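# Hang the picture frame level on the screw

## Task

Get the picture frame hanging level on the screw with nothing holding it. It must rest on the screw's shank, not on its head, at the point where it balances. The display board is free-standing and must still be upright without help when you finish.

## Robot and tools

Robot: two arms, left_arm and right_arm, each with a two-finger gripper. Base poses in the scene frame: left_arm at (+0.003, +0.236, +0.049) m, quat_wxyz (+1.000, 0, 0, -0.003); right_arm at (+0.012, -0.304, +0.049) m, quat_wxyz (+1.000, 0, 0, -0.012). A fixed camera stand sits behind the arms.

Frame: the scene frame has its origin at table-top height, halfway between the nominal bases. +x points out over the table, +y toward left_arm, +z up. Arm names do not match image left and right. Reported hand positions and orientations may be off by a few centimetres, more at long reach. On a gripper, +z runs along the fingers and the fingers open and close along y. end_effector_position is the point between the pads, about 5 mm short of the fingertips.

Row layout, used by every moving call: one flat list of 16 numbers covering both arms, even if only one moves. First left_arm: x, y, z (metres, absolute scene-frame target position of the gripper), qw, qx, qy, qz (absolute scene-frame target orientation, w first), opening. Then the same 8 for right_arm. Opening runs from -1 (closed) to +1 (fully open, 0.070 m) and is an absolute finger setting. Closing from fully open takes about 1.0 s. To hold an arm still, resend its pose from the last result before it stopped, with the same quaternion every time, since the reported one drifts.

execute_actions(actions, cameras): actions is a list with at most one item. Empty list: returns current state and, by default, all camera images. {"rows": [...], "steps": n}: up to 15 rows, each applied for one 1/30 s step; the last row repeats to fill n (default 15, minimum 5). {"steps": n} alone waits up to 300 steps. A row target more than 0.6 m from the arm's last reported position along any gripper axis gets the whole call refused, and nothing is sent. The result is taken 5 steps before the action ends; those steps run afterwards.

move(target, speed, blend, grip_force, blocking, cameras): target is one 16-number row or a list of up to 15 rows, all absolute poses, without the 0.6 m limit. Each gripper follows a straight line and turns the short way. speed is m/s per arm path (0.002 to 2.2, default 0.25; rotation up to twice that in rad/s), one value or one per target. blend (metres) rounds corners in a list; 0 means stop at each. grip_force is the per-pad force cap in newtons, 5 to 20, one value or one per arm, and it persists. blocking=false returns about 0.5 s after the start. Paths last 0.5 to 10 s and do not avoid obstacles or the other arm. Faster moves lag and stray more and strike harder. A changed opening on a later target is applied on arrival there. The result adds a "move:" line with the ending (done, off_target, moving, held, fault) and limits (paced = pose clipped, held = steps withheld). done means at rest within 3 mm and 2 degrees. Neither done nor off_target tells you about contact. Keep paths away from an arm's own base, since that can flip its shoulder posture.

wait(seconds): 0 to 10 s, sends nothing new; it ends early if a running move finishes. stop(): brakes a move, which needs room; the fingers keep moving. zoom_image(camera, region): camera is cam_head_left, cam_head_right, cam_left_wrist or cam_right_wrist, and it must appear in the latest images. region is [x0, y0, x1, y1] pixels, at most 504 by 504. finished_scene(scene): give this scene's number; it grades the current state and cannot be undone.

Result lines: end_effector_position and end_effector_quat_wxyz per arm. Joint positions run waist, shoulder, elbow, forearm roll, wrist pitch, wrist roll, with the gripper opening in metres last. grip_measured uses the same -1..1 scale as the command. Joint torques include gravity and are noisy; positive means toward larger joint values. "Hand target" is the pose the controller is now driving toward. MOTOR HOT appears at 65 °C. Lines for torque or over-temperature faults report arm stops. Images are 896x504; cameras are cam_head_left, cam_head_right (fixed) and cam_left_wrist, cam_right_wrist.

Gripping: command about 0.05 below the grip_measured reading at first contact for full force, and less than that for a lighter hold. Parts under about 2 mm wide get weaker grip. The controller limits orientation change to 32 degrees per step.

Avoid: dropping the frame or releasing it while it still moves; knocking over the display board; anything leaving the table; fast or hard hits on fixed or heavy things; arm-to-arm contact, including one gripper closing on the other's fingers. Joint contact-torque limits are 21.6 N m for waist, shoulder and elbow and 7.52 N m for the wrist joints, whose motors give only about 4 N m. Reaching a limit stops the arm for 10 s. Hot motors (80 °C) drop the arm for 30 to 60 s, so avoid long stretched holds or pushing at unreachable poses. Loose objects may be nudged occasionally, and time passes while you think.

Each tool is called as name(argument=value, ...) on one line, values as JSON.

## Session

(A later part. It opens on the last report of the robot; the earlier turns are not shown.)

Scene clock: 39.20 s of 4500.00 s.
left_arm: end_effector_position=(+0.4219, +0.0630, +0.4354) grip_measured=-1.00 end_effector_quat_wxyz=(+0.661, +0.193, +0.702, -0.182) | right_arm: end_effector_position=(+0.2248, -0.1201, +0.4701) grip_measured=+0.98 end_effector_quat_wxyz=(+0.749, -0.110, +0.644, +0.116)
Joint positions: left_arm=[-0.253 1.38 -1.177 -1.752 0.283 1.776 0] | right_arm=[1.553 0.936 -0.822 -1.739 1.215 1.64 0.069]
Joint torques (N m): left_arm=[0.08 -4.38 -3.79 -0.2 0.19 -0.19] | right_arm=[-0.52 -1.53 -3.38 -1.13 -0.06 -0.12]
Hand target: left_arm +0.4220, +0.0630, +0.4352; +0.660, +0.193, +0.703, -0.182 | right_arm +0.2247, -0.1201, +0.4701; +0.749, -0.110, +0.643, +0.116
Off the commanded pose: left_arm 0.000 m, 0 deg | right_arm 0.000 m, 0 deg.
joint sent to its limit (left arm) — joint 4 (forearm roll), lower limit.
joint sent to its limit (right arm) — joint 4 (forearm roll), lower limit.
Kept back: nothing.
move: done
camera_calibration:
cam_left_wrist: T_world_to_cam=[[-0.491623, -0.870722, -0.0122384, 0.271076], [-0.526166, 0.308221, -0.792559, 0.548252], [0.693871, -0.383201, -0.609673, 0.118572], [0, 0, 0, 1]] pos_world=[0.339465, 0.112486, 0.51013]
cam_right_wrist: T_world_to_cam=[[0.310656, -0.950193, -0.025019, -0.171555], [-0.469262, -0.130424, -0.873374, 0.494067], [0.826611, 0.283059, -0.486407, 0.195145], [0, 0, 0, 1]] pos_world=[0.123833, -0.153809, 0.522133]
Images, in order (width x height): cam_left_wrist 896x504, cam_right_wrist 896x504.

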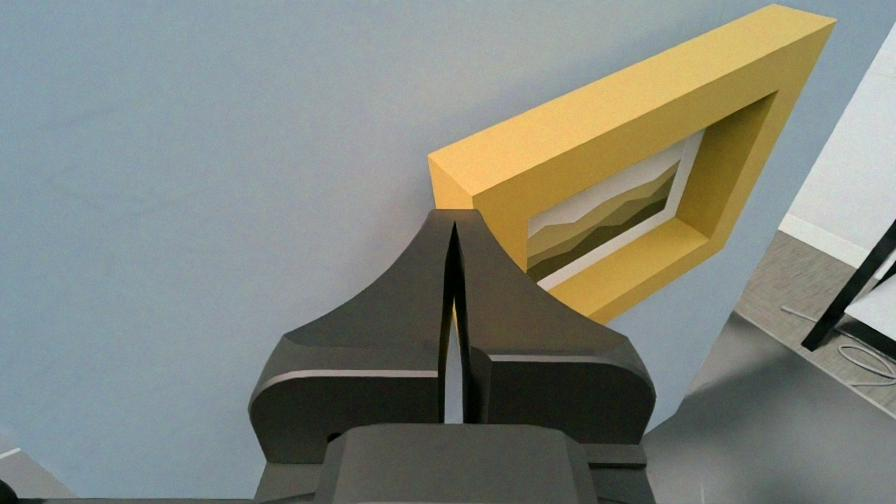

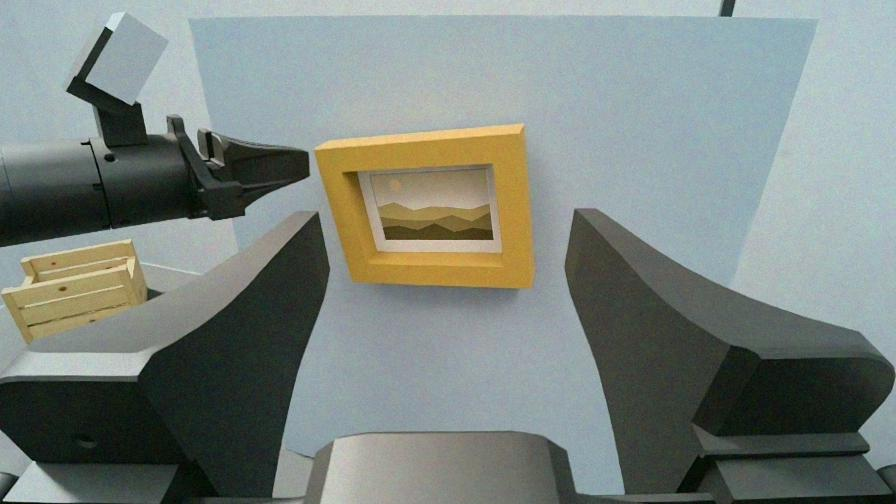

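move(target=[0.424,0.055,0.435,0.660,0.193,0.703,-0.182,-1,0.2247,-0.1201,0.4701,0.749,-0.110,0.643,0.116,0.98], cameras=["cam_left_wrist","cam_right_wrist"], speed=0.03)

zoom_image(camera="cam_right_wrist", region=[260, 100, 400, 220])

zoom_image(camera="cam_left_wrist", region=[400, 100, 560, 240])

Scene clock: 40.27 s of 4500.00 s.
left_arm: end_effector_position=(+0.4241, +0.0552, +0.4347) grip_measured=-1.00 end_effector_quat_wxyz=(+0.659, +0.193, +0.704, -0.182) | right_arm: end_effector_position=(+0.2248, -0.1201, +0.4701) grip_measured=+0.98 end_effector_quat_wxyz=(+0.749, -0.110, +0.644, +0.116)
Joint positions: left_arm=[-0.281 1.395 -1.193 -1.752 0.254 1.774 0] | right_arm=[1.553 0.936 -0.822 -1.739 1.215 1.64 0.069]
Joint torques (N m): left_arm=[-0.5 -4.48 -3.87 -0.22 0.23 -0.22] | right_arm=[-0.48 -1.58 -3.39 -1.12 -0.06 -0.11]
Hand target: left_arm +0.4240, +0.0550, +0.4351; +0.659, +0.193, +0.704, -0.182 | right_arm +0.2247, -0.1201, +0.4701; +0.749, -0.110, +0.643, +0.116
Off the commanded pose: left_arm 0.000 m, 0 deg | right_arm 0.000 m, 0 deg.
joint sent to its limit (left arm) — joint 4 (forearm roll), lower limit.
joint sent to its limit (right arm) — joint 4 (forearm roll), lower limit.
Kept back: nothing.
move: done
camera_calibration:
cam_left_wrist: T_world_to_cam=[[-0.491934, -0.870555, -0.011635, 0.265253], [-0.529798, 0.30993, -0.789467, 0.55138], [0.69088, -0.382201, -0.613683, 0.116585], [0, 0, 0, 1]] pos_world=[0.342061, 0.104587, 0.509929]
cam_right_wrist: T_world_to_cam=[[0.310656, -0.950193, -0.025019, -0.171555], [-0.469262, -0.130424, -0.873374, 0.494067], [0.826611, 0.283059, -0.486407, 0.195145], [0, 0, 0, 1]] pos_world=[0.123833, -0.153809, 0.522133]
Images, in order (width x height): cam_left_wrist 896x504, cam_right_wrist 896x504.

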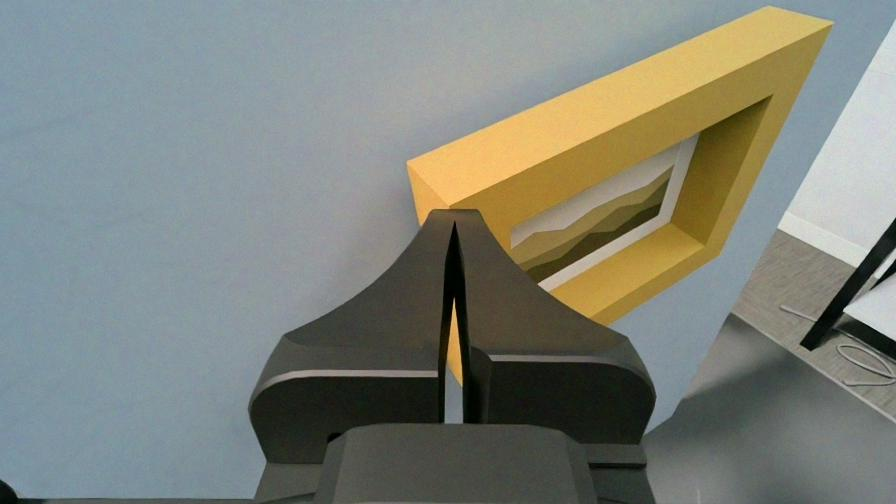

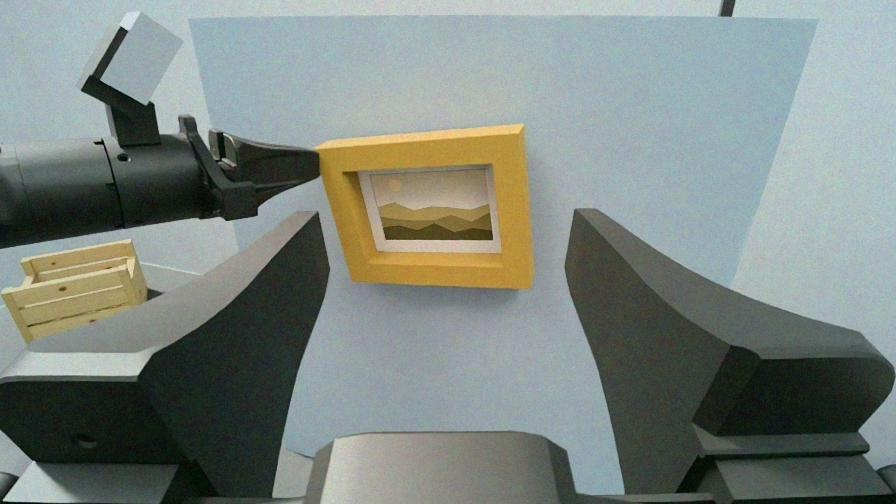

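Scaled by 3.600 from the camera's 896x504 image, which has a finer 1280x720 frame.

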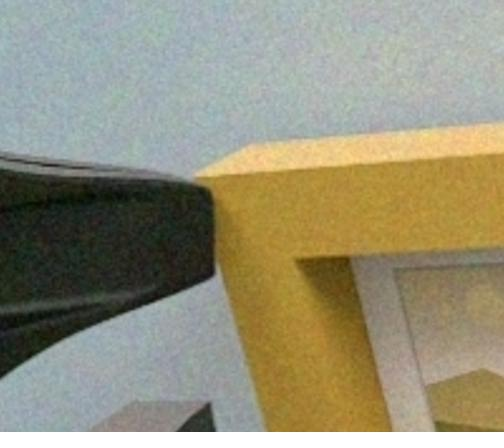

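Scaled by 3.150 from the camera's 896x504 image, which has a finer 1280x720 frame.

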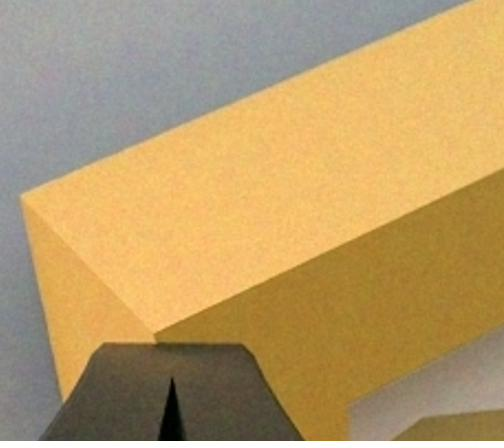

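move(target=[[0.424,0.067,0.433,0.660,0.193,0.703,-0.182,-1,0.2247,-0.1201,0.4701,0.749,-0.110,0.643,0.116,0.98],[0.440,0.063,0.433,0.660,0.193,0.703,-0.182,-1,0.2247,-0.1201,0.4701,0.749,-0.110,0.643,0.116,0.98]], cameras=["cam_left_wrist","cam_right_wrist"], speed=0.05)

zoom_image(camera="cam_right_wrist", region=[260, 100, 400, 220])

zoom_image(camera="cam_left_wrist", region=[400, 100, 560, 240])

Scene clock: 41.70 s of 4500.00 s.
left_arm: end_effector_position=(+0.4403, +0.0632, +0.4332) grip_measured=-1.00 end_effector_quat_wxyz=(+0.659, +0.193, +0.704, -0.182) | right_arm: end_effector_position=(+0.2248, -0.1201, +0.4701) grip_measured=+0.98 end_effector_quat_wxyz=(+0.749, -0.110, +0.644, +0.116)
Joint positions: left_arm=[-0.233 1.443 -1.232 -1.752 0.304 1.779 0] | right_arm=[1.553 0.936 -0.822 -1.739 1.215 1.64 0.069]
Joint torques (N m): left_arm=[-0.77 -5.57 -3.24 -0.31 0.02 0.04] | right_arm=[-0.46 -1.56 -3.43 -1.1 -0.07 -0.11]
Hand target: left_arm +0.4400, +0.0630, +0.4331; +0.659, +0.193, +0.704, -0.182 | right_arm +0.2247, -0.1201, +0.4701; +0.749, -0.110, +0.643, +0.116
Off the commanded pose: left_arm 0.000 m, 0 deg | right_arm 0.000 m, 0 deg.
joint sent to its limit (left arm) — joint 4 (forearm roll), lower limit.
joint sent to its limit (right arm) — joint 4 (forearm roll), lower limit.
Kept back: nothing.
move: done
camera_calibration:
cam_left_wrist: T_world_to_cam=[[-0.492099, -0.870469, -0.0110493, 0.280044], [-0.528684, 0.308914, -0.790611, 0.556325], [0.691615, -0.383217, -0.61222, 0.106659], [0, 0, 0, 1]] pos_world=[0.358162, 0.112786, 0.508229]
cam_right_wrist: T_world_to_cam=[[0.310656, -0.950193, -0.025019, -0.171555], [-0.469262, -0.130424, -0.873374, 0.494067], [0.826611, 0.283059, -0.486407, 0.195145], [0, 0, 0, 1]] pos_world=[0.123833, -0.153809, 0.522133]
Images, in order (width x height): cam_left_wrist 896x504, cam_right_wrist 896x504.

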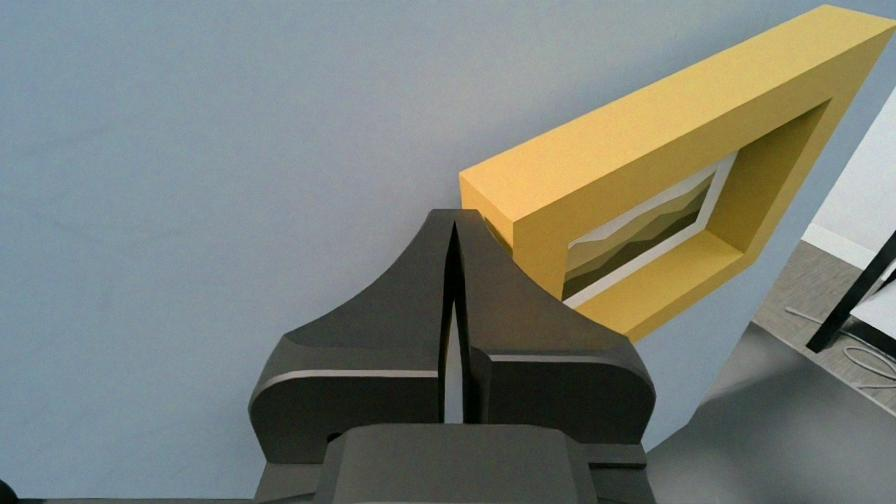

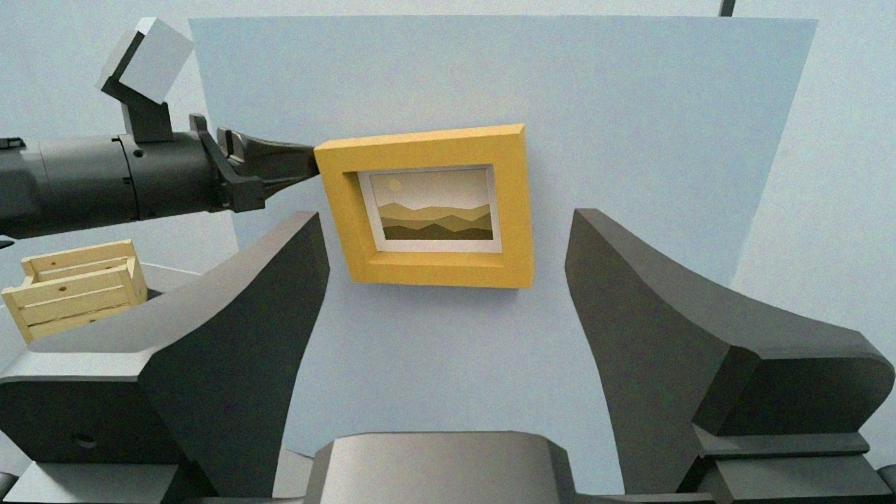

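Scaled by 3.600 from the camera's 896x504 image, which has a finer 1280x720 frame.

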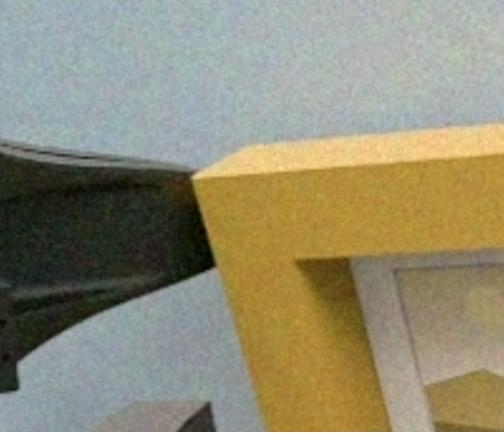

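Scaled by 3.150 from the camera's 896x504 image, which has a finer 1280x720 frame.

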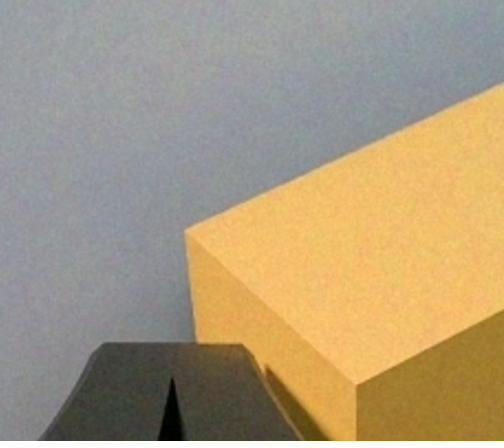

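move(target=[0.436,0.056,0.433,0.659,0.193,0.704,-0.182,-1,0.2247,-0.1201,0.4701,0.749,-0.110,0.643,0.116,0.98], cameras=["cam_left_wrist","cam_right_wrist"], speed=0.03)

zoom_image(camera="cam_right_wrist", region=[300, 100, 560, 300])

zoom_image(camera="cam_left_wrist", region=[400, 100, 560, 240])

Scene clock: 42.70 s of 4500.00 s.
left_arm: end_effector_position=(+0.4351, +0.0544, +0.4336) grip_measured=-1.00 end_effector_quat_wxyz=(+0.658, +0.195, +0.704, -0.184) | right_arm: end_effector_position=(+0.2248, -0.1201, +0.4701) grip_measured=+0.98 end_effector_quat_wxyz=(+0.749, -0.110, +0.644, +0.116)
Joint positions: left_arm=[-0.267 1.434 -1.227 -1.752 0.275 1.776 0] | right_arm=[1.553 0.936 -0.822 -1.739 1.215 1.64 0.069]
Joint torques (N m): left_arm=[-0.72 -5.33 -3.27 -0.32 0.14 -0.23] | right_arm=[-0.45 -1.58 -3.39 -1.09 -0.06 -0.1]
Hand target: left_arm +0.4360, +0.0560, +0.4331; +0.658, +0.193, +0.705, -0.182 | right_arm +0.2247, -0.1201, +0.4701; +0.749, -0.110, +0.643, +0.116
Off the commanded pose: left_arm 0.002 m, 0 deg | right_arm 0.000 m, 0 deg.
joint sent to its limit (left arm) — joint 4 (forearm roll), lower limit.
joint sent to its limit (right arm) — joint 4 (forearm roll), lower limit.
Kept back: nothing.
move: done
camera_calibration:
cam_left_wrist: T_world_to_cam=[[-0.497039, -0.867658, -0.0110461, 0.271826], [-0.528577, 0.312843, -0.789136, 0.555657], [0.688155, -0.386393, -0.61412, 0.109648], [0, 0, 0, 1]] pos_world=[0.353361, 0.104386, 0.508829]
cam_right_wrist: T_world_to_cam=[[0.310656, -0.950193, -0.025019, -0.171555], [-0.469262, -0.130424, -0.873374, 0.494067], [0.826611, 0.283059, -0.486407, 0.195145], [0, 0, 0, 1]] pos_world=[0.123833, -0.153809, 0.522133]
Images, in order (width x height): cam_left_wrist 896x504, cam_right_wrist 896x504.

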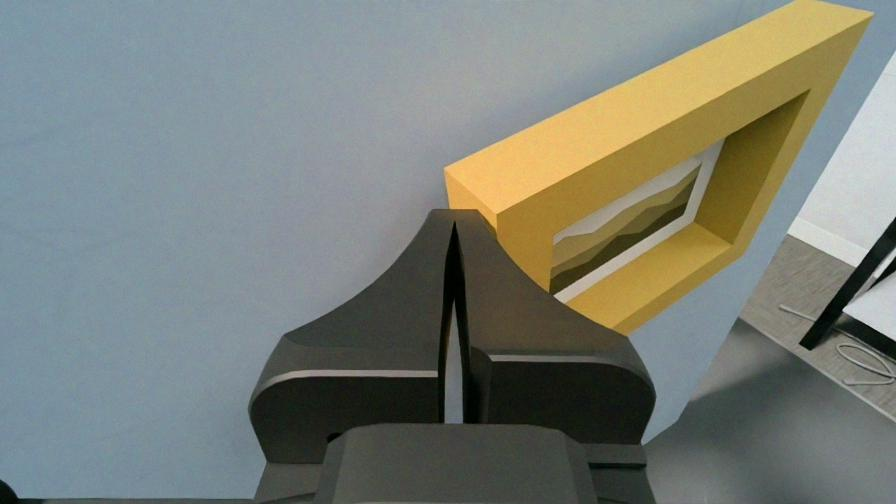

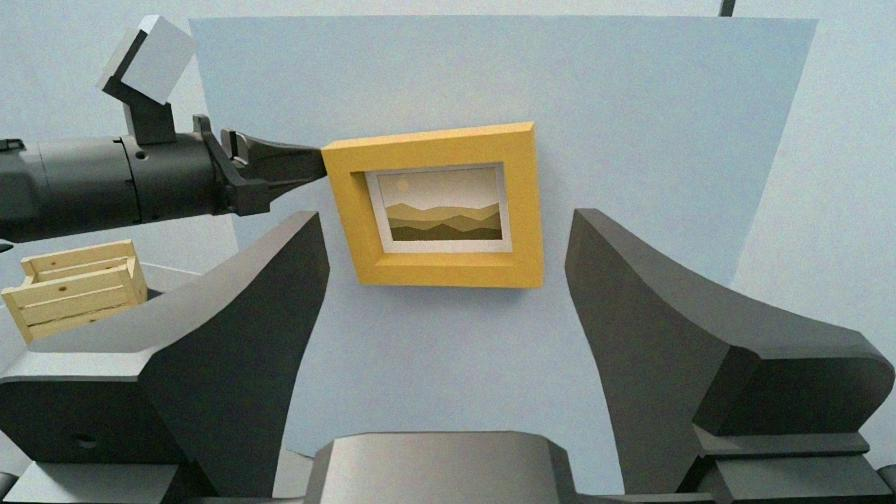

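Scaled by 1.938 from the camera's 896x504 image, which has a finer 1280x720 frame.

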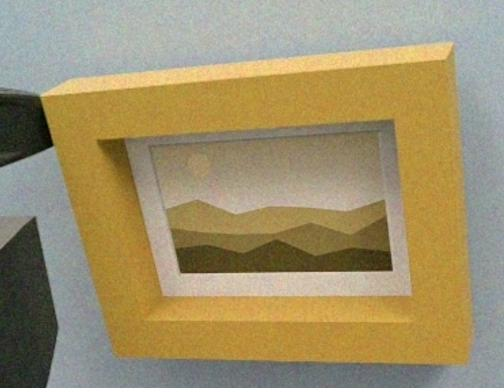

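Scaled by 3.150 from the camera's 896x504 image, which has a finer 1280x720 frame.

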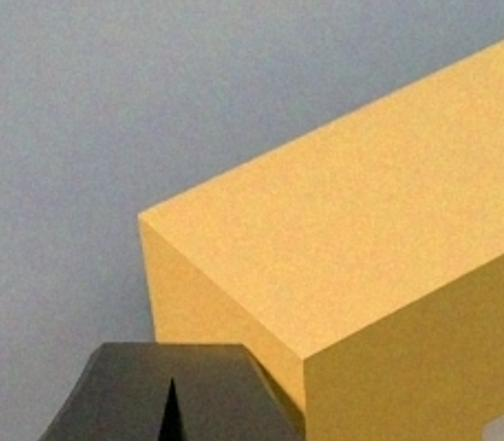

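move(target=[0.434,0.068,0.433,0.658,0.193,0.705,-0.182,-1,0.2247,-0.1201,0.4701,0.749,-0.110,0.643,0.116,0.98], cameras=["cam_left_wrist","cam_right_wrist"], speed=0.06)

zoom_image(camera="cam_right_wrist", region=[300, 100, 560, 300])

zoom_image(camera="cam_right_wrist", region=[460, 90, 600, 170])

zoom_image(camera="cam_right_wrist", region=[280, 100, 420, 180])

Scene clock: 43.73 s of 4500.00 s.
left_arm: end_effector_position=(+0.4343, +0.0681, +0.4326) grip_measured=-1.00 end_effector_quat_wxyz=(+0.658, +0.193, +0.705, -0.182) | right_arm: end_effector_position=(+0.2248, -0.1201, +0.4701) grip_measured=+0.98 end_effector_quat_wxyz=(+0.749, -0.110, +0.644, +0.116)
Joint positions: left_arm=[-0.22 1.419 -1.21 -1.724 0.315 1.751 0] | right_arm=[1.553 0.936 -0.822 -1.739 1.215 1.64 0.069]
Joint torques (N m): left_arm=[-0.44 -6.14 -3.3 -0.26 0.1 -0.13] | right_arm=[-0.47 -1.53 -3.38 -1.07 -0.06 -0.11]
Hand target: left_arm +0.4340, +0.0680, +0.4330; +0.658, +0.193, +0.705, -0.182 | right_arm +0.2247, -0.1201, +0.4701; +0.749, -0.110, +0.643, +0.116
Off the commanded pose: left_arm 0.000 m, 0 deg | right_arm 0.000 m, 0 deg.
joint sent to its limit (right arm) — joint 4 (forearm roll), lower limit.
Kept back: nothing.
move: done
camera_calibration:
cam_left_wrist: T_world_to_cam=[[-0.491885, -0.870605, -0.00980177, 0.280633], [-0.532343, 0.30964, -0.787866, 0.551509], [0.688956, -0.382322, -0.615768, 0.114917], [0, 0, 0, 1]] pos_world=[0.352459, 0.117487, 0.508028]
cam_right_wrist: T_world_to_cam=[[0.310656, -0.950193, -0.025019, -0.171555], [-0.469262, -0.130424, -0.873374, 0.494067], [0.826611, 0.283059, -0.486407, 0.195145], [0, 0, 0, 1]] pos_world=[0.123833, -0.153809, 0.522133]
Images, in order (width x height): cam_left_wrist 896x504, cam_right_wrist 896x504.

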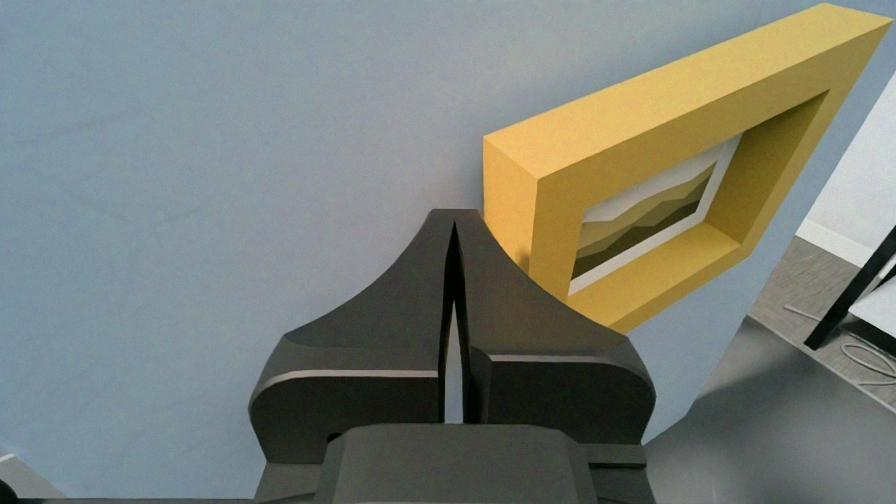

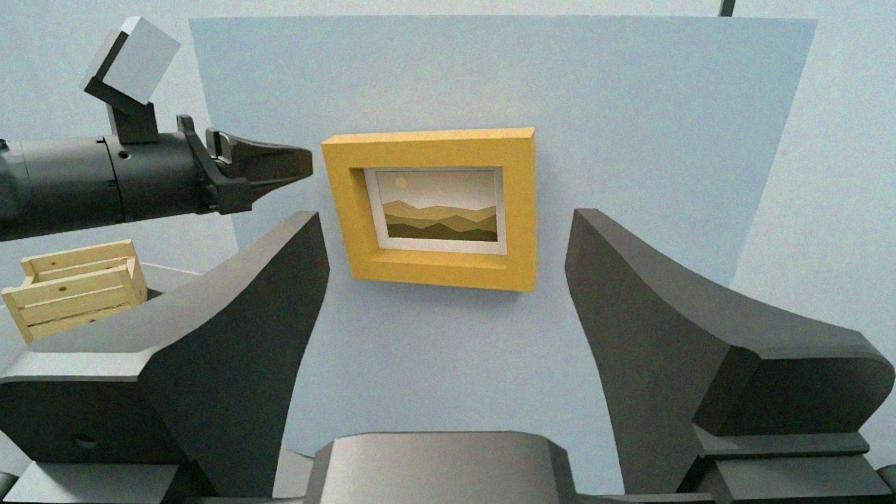

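Scaled by 1.938 from the camera's 896x504 image, which has a finer 1280x720 frame.

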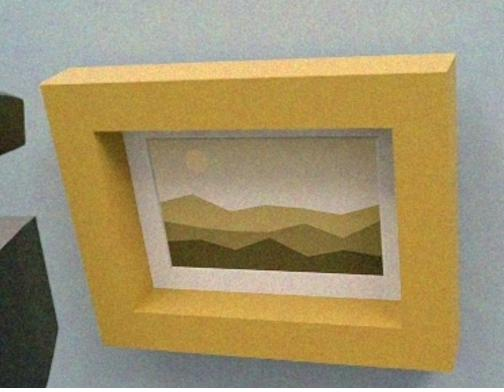

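Scaled by 3.600 from the camera's 896x504 image, which has a finer 1280x720 frame.

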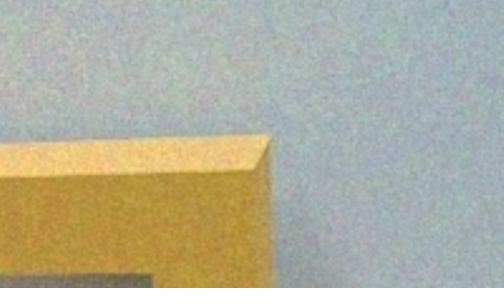

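Scaled by 3.600 from the camera's 896x504 image, which has a finer 1280x720 frame.

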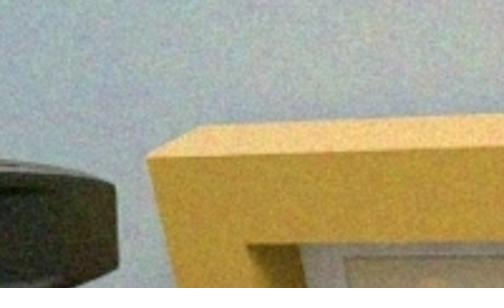

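move(target=[[0.436,0.0515,0.433,0.658,0.193,0.705,-0.182,-1,0.2247,-0.1201,0.4701,0.749,-0.110,0.643,0.116,0.98],[0.434,0.068,0.433,0.658,0.193,0.705,-0.182,-1,0.2247,-0.1201,0.4701,0.749,-0.110,0.643,0.116,0.98]], cameras=["cam_right_wrist"], speed=0.03)

zoom_image(camera="cam_right_wrist", region=[460, 90, 600, 170])

zoom_image(camera="cam_right_wrist", region=[280, 100, 420, 180])

Scene clock: 46.67 s of 4500.00 s.
left_arm: end_effector_position=(+0.4341, +0.0678, +0.4326) grip_measured=-1.00 end_effector_quat_wxyz=(+0.657, +0.193, +0.705, -0.182) | right_arm: end_effector_position=(+0.2248, -0.1201, +0.4701) grip_measured=+0.98 end_effector_quat_wxyz=(+0.749, -0.110, +0.644, +0.116)
Joint positions: left_arm=[-0.22 1.419 -1.209 -1.724 0.315 1.751 0] | right_arm=[1.553 0.936 -0.822 -1.739 1.215 1.64 0.069]
Joint torques (N m): left_arm=[0.03 -6.32 -3.15 -0.24 -0.05 -0.16] | right_arm=[-0.44 -1.56 -3.43 -1.04 -0.06 -0.09]
Hand target: left_arm +0.4340, +0.0680, +0.4330; +0.658, +0.193, +0.705, -0.182 | right_arm +0.2247, -0.1201, +0.4701; +0.749, -0.110, +0.643, +0.116
Off the commanded pose: left_arm 0.000 m, 0 deg | right_arm 0.000 m, 0 deg.
joint sent to its limit (right arm) — joint 4 (forearm roll), lower limit.
Kept back: nothing.
move: done
camera_calibration:
cam_right_wrist: T_world_to_cam=[[0.310656, -0.950193, -0.025019, -0.171555], [-0.469262, -0.130424, -0.873374, 0.494067], [0.826611, 0.283059, -0.486407, 0.195145], [0, 0, 0, 1]] pos_world=[0.123833, -0.153809, 0.522133]
Images, in order (width x height): cam_right_wrist 896x504.

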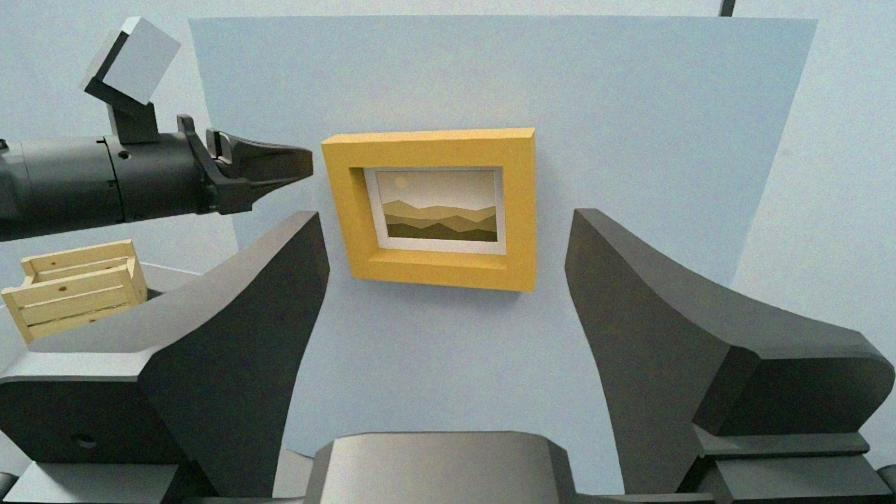

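Scaled by 3.600 from the camera's 896x504 image, which has a finer 1280x720 frame.

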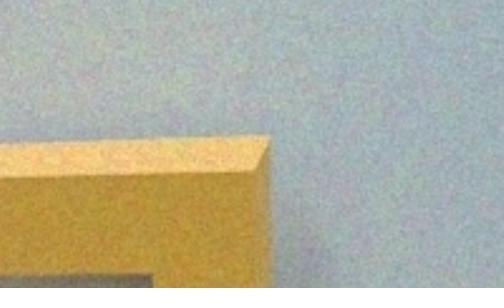

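Scaled by 3.600 from the camera's 896x504 image, which has a finer 1280x720 frame.

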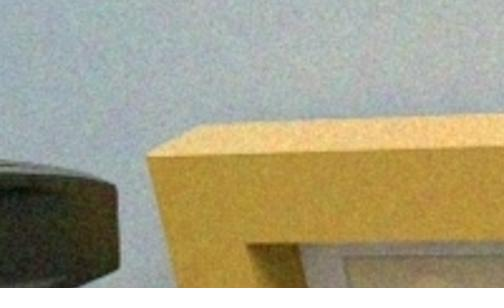

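move(target=[0.436,0.0515,0.433,0.658,0.193,0.705,-0.182,-1,0.2247,-0.1201,0.4701,0.749,-0.110,0.643,0.116,0.98], cameras=["cam_right_wrist","cam_left_wrist"], speed=0.03)

zoom_image(camera="cam_right_wrist", region=[280, 100, 560, 300])

Scene clock: 47.70 s of 4500.00 s.
left_arm: end_effector_position=(+0.4368, +0.0539, +0.4335) grip_measured=-1.00 end_effector_quat_wxyz=(+0.658, +0.191, +0.706, -0.179) | right_arm: end_effector_position=(+0.2248, -0.1201, +0.4701) grip_measured=+0.98 end_effector_quat_wxyz=(+0.749, -0.110, +0.644, +0.116)
Joint positions: left_arm=[-0.279 1.438 -1.233 -1.752 0.249 1.774 0] | right_arm=[1.553 0.936 -0.822 -1.739 1.215 1.64 0.069]
Joint torques (N m): left_arm=[-4.75 -3.84 -3.9 -0.29 2.23 -0.13] | right_arm=[-0.46 -1.55 -3.44 -1.04 -0.05 -0.09]
Hand target: left_arm +0.4360, +0.0515, +0.4331; +0.657, +0.193, +0.706, -0.182 | right_arm +0.2247, -0.1201, +0.4701; +0.749, -0.110, +0.643, +0.116
Off the commanded pose: left_arm 0.003 m, 0 deg | right_arm 0.000 m, 0 deg.
joint read past its limit (left arm) — joint 4 (forearm roll), lower limit.
joint sent to its limit (left arm) — joint 4 (forearm roll), lower limit.
joint sent to its limit (right arm) — joint 4 (forearm roll), lower limit.
Kept back: nothing.
move: done
camera_calibration:
cam_left_wrist: T_world_to_cam=[[-0.485529, -0.874146, -0.0114164, 0.267638], [-0.53459, 0.30721, -0.787296, 0.558782], [0.691719, -0.376152, -0.616469, 0.107135], [0, 0, 0, 1]] pos_world=[0.354558, 0.10259, 0.509028]
cam_right_wrist: T_world_to_cam=[[0.310656, -0.950193, -0.025019, -0.171555], [-0.469262, -0.130424, -0.873374, 0.494067], [0.826611, 0.283059, -0.486407, 0.195145], [0, 0, 0, 1]] pos_world=[0.123833, -0.153809, 0.522133]
Images, in order (width x height): cam_left_wrist 896x504, cam_right_wrist 896x504.

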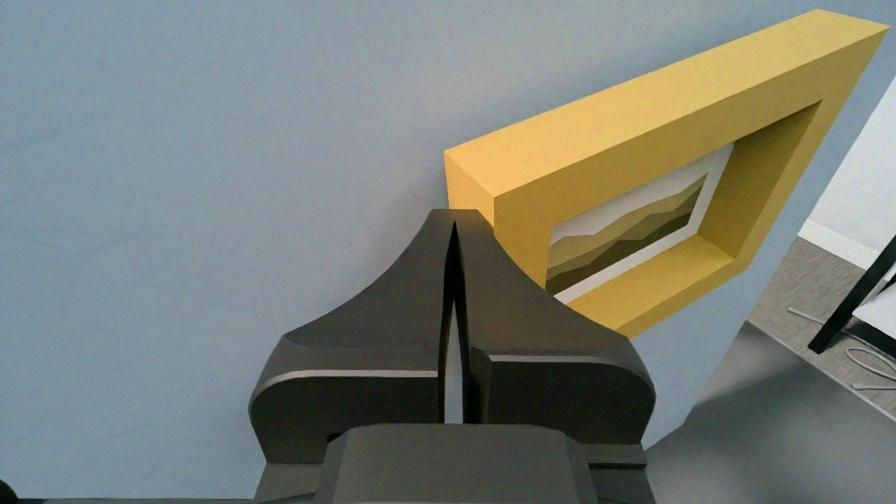

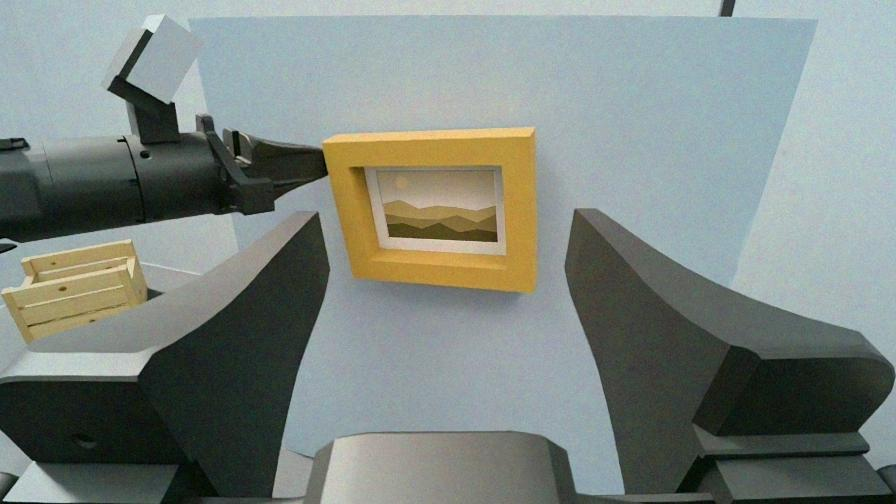

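Scaled by 1.800 from the camera's 896x504 image, which has a finer 1280x720 frame.

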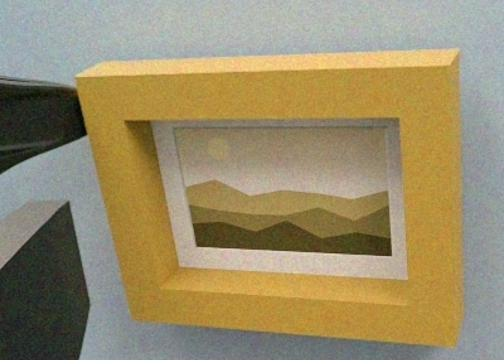

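move(target=[[0.434,0.075,0.433,0.658,0.193,0.705,-0.182,-1,0.2247,-0.1201,0.4701,0.749,-0.110,0.643,0.116,0.98],[0.36,0.15,0.433,0.658,0.193,0.705,-0.182,-1,0.2247,-0.1201,0.52,0.749,-0.110,0.643,0.116,0.98]])

move(target=[[0.36,0.20,0.43,0.658,0.193,0.705,-0.182,-1,0.34,-0.08,0.57,0.633,-0.133,0.754,0.112,0.98],[0.36,0.20,0.43,0.658,0.193,0.705,-0.182,-1,0.41,-0.05,0.54,0.5,-0.19,0.83,0.12,0.98]], cameras=["cam_right_wrist","cam_head_left"])

zoom_image(camera="cam_right_wrist", region=[370, 220, 570, 330])

Scene clock: 49.70 s of 4500.00 s.
left_arm: end_effector_position=(+0.3595, +0.1500, +0.4333) grip_measured=-1.00 end_effector_quat_wxyz=(+0.658, +0.193, +0.704, -0.182) | right_arm: end_effector_position=(+0.2247, -0.1204, +0.5206) grip_measured=+0.98 end_effector_quat_wxyz=(+0.749, -0.109, +0.643, +0.116)
Joint positions: left_arm=[0.166 1.137 -0.979 -1.551 0.696 1.599 0] | right_arm=[1.553 0.963 -1.037 -1.669 1.19 1.442 0.069]
Joint torques (N m): left_arm=[-0.58 -2.4 -3.88 -0.58 -0.26 -0.1] | right_arm=[-0.42 0.2 -3.35 -1.08 -0.14 0.26]
Hand target: left_arm +0.3600, +0.1500, +0.4330; +0.658, +0.193, +0.705, -0.182 | right_arm +0.2247, -0.1201, +0.5200; +0.749, -0.110, +0.643, +0.116
Off the commanded pose: left_arm 0.001 m, 0 deg | right_arm 0.001 m, 0 deg.
Kept back: nothing.
move: done

Scene clock: 52.00 s of 4500.00 s.
left_arm: end_effector_position=(+0.3602, +0.2003, +0.4296) grip_measured=-1.00 end_effector_quat_wxyz=(+0.658, +0.193, +0.705, -0.182) | right_arm: end_effector_position=(+0.4101, -0.0500, +0.5394) grip_measured=+0.98 end_effector_quat_wxyz=(+0.531, -0.189, +0.815, +0.131)
Joint positions: left_arm=[0.439 1.193 -1.005 -1.556 0.966 1.643 0] | right_arm=[0.666 1.834 -2.54 -0.169 1.216 0.143 0.069]
Joint torques (N m): left_arm=[-0.75 -4.48 -2.79 -0.85 -0.17 -0.22] | right_arm=[0.51 -7.64 -2.94 -0.31 -0.64 0.08]
Hand target: left_arm +0.3600, +0.2000, +0.4300; +0.658, +0.193, +0.705, -0.182 | right_arm +0.4099, -0.0501, +0.5395; +0.532, -0.189, +0.815, +0.131
Off the commanded pose: left_arm 0.001 m, 0 deg | right_arm 0.001 m, 4 deg.
joint sent to its limit (right arm) — joint 5 (wrist pitch), upper limit.
Kept back: nothing.
move: off_target (right_arm)
camera_calibration:
cam_right_wrist: T_world_to_cam=[[0.424561, -0.904295, -0.0447082, -0.194581], [-0.802986, -0.353265, -0.480017, 0.564278], [0.418283, 0.239697, -0.876119, 0.431375], [0, 0, 0, 1]] pos_world=[0.355282, -0.0800178, 0.6401]
Images, in order (width x height): cam_head_left 896x504, cam_right_wrist 896x504.

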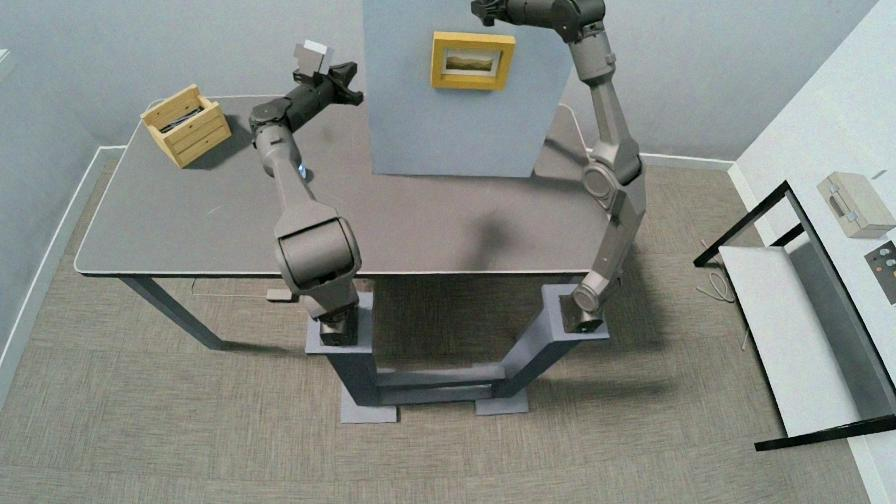

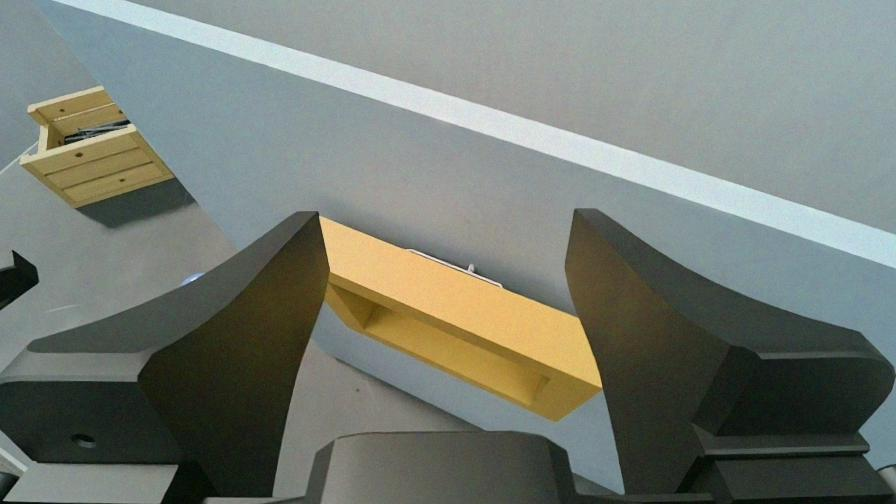

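Scaled by 2.520 from the camera's 896x504 image, which has a finer 1280x720 frame.

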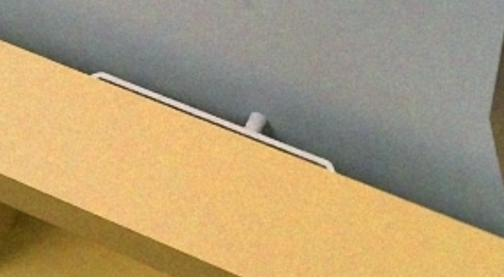

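move(target=[[0.33,0.26,0.42,0.658,0.193,0.705,-0.182,-1,0.30,-0.09,0.52,0.60,-0.14,0.78,0.11,1],[0.33,0.26,0.42,0.658,0.193,0.705,-0.182,-1,0.33,-0.07,0.43,0.5535,-0.6040,0.3875,-0.4229,1]], cameras=["cam_right_wrist","cam_head_left","cam_head_right"])

Scene clock: 63.53 s of 4500.00 s.
left_arm: end_effector_position=(+0.3304, +0.2593, +0.4199) grip_measured=-1.00 end_effector_quat_wxyz=(+0.661, +0.172, +0.713, -0.158) | right_arm: end_effector_position=(+0.3299, -0.0700, +0.4298) grip_measured=+0.98 end_effector_quat_wxyz=(-0.553, +0.604, -0.387, +0.423)
Joint positions: left_arm=[0.764 1.178 -0.962 -1.536 1.223 1.683 0] | right_arm=[0.99 1.228 -0.997 -1.72 0.626 0.121 0.069]
Joint torques (N m): left_arm=[0.31 -4.08 -2.54 -0.78 0.23 -0.09] | right_arm=[-0.06 -2.85 -4.45 -0.58 0.14 0.37]
Hand target: left_arm +0.3304, +0.2596, +0.4200; +0.661, +0.171, +0.713, -0.157 | right_arm +0.3300, -0.0700, +0.4300; -0.553, +0.604, -0.387, +0.423
Off the commanded pose: left_arm 0.001 m, 4 deg | right_arm 0.000 m, 0 deg.
joint sent to its limit (left arm) — joint 5 (wrist pitch), upper limit.
Kept back: nothing.
move: off_target (left_arm)
camera_calibration:
cam_right_wrist: T_world_to_cam=[[0.00352369, 0.0487362, 0.998805, -0.426381], [-0.302438, -0.951984, 0.0475185, 0.00644985], [0.953162, -0.302245, 0.0113852, -0.222157], [0, 0, 0, 1]] pos_world=[0.215205, -0.0402254, 0.428095]
Images, in order (width x height): cam_head_left 896x504, cam_head_right 896x504, cam_right_wrist 896x504.

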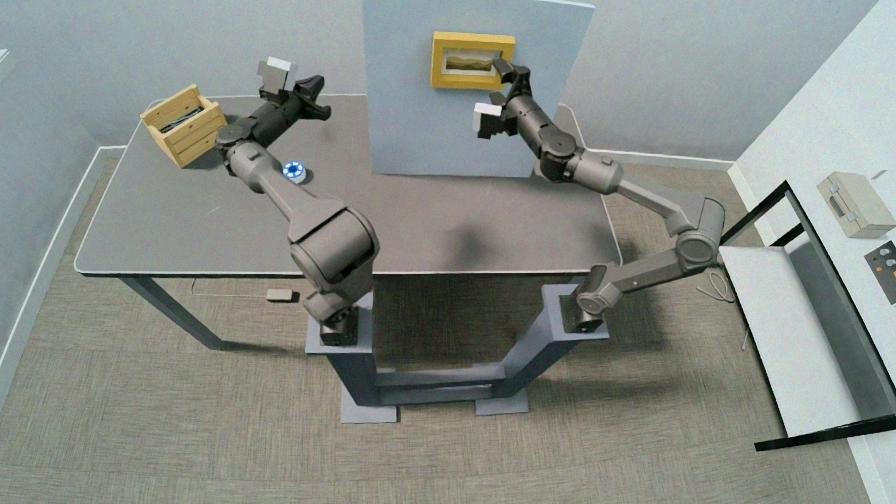

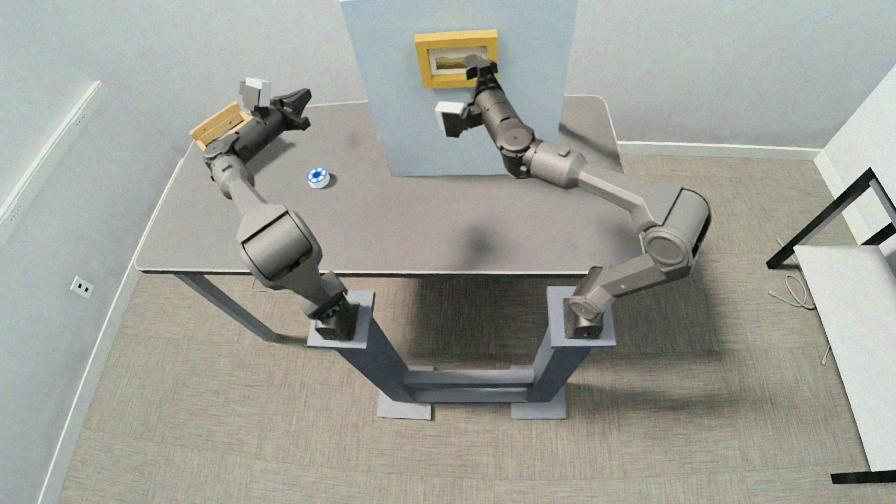

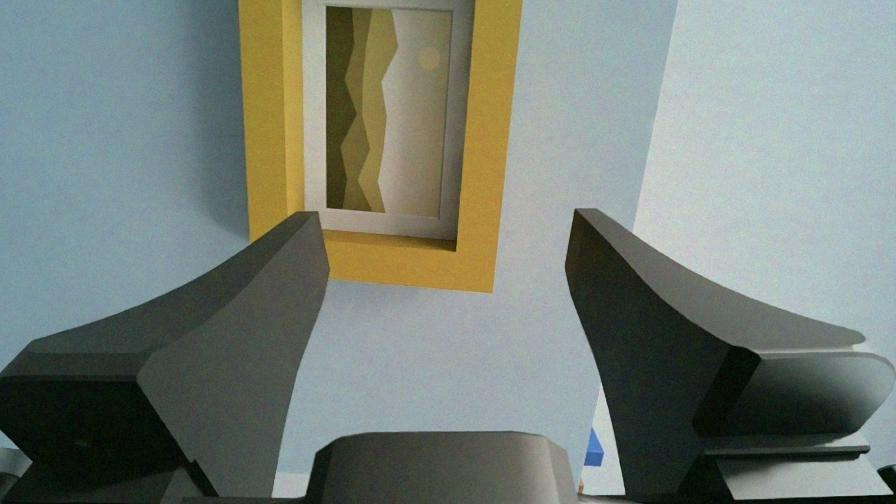

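zoom_image(camera="cam_head_left", region=[400, 0, 540, 110])

zoom_image(camera="cam_head_right", region=[390, 0, 530, 110])

zoom_image(camera="cam_right_wrist", region=[220, 0, 700, 320])

Scaled by 3.600 from the camera's 896x504 image, which has a finer 1280x720 frame.

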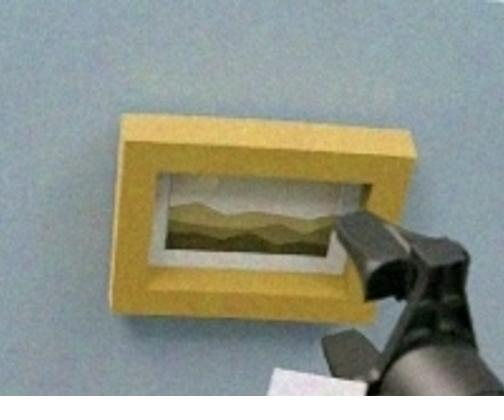

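Scaled by 3.600 from the camera's 896x504 image, which has a finer 1280x720 frame.

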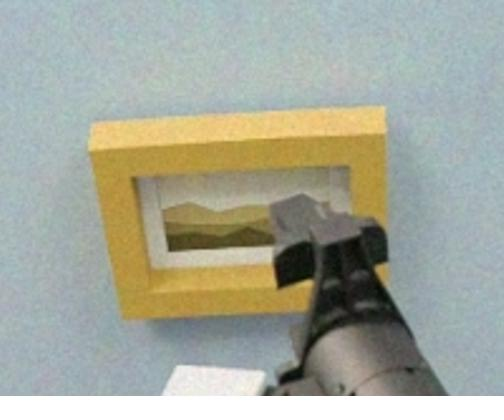

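Scaled by 1.050 from the camera's 896x504 image, which has a finer 1280x720 frame.

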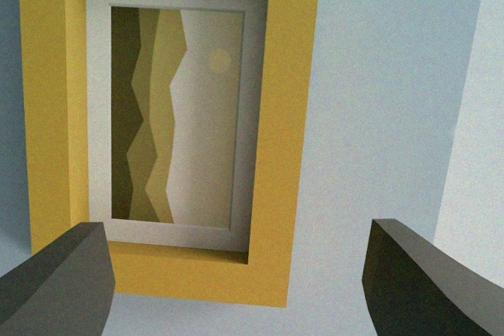

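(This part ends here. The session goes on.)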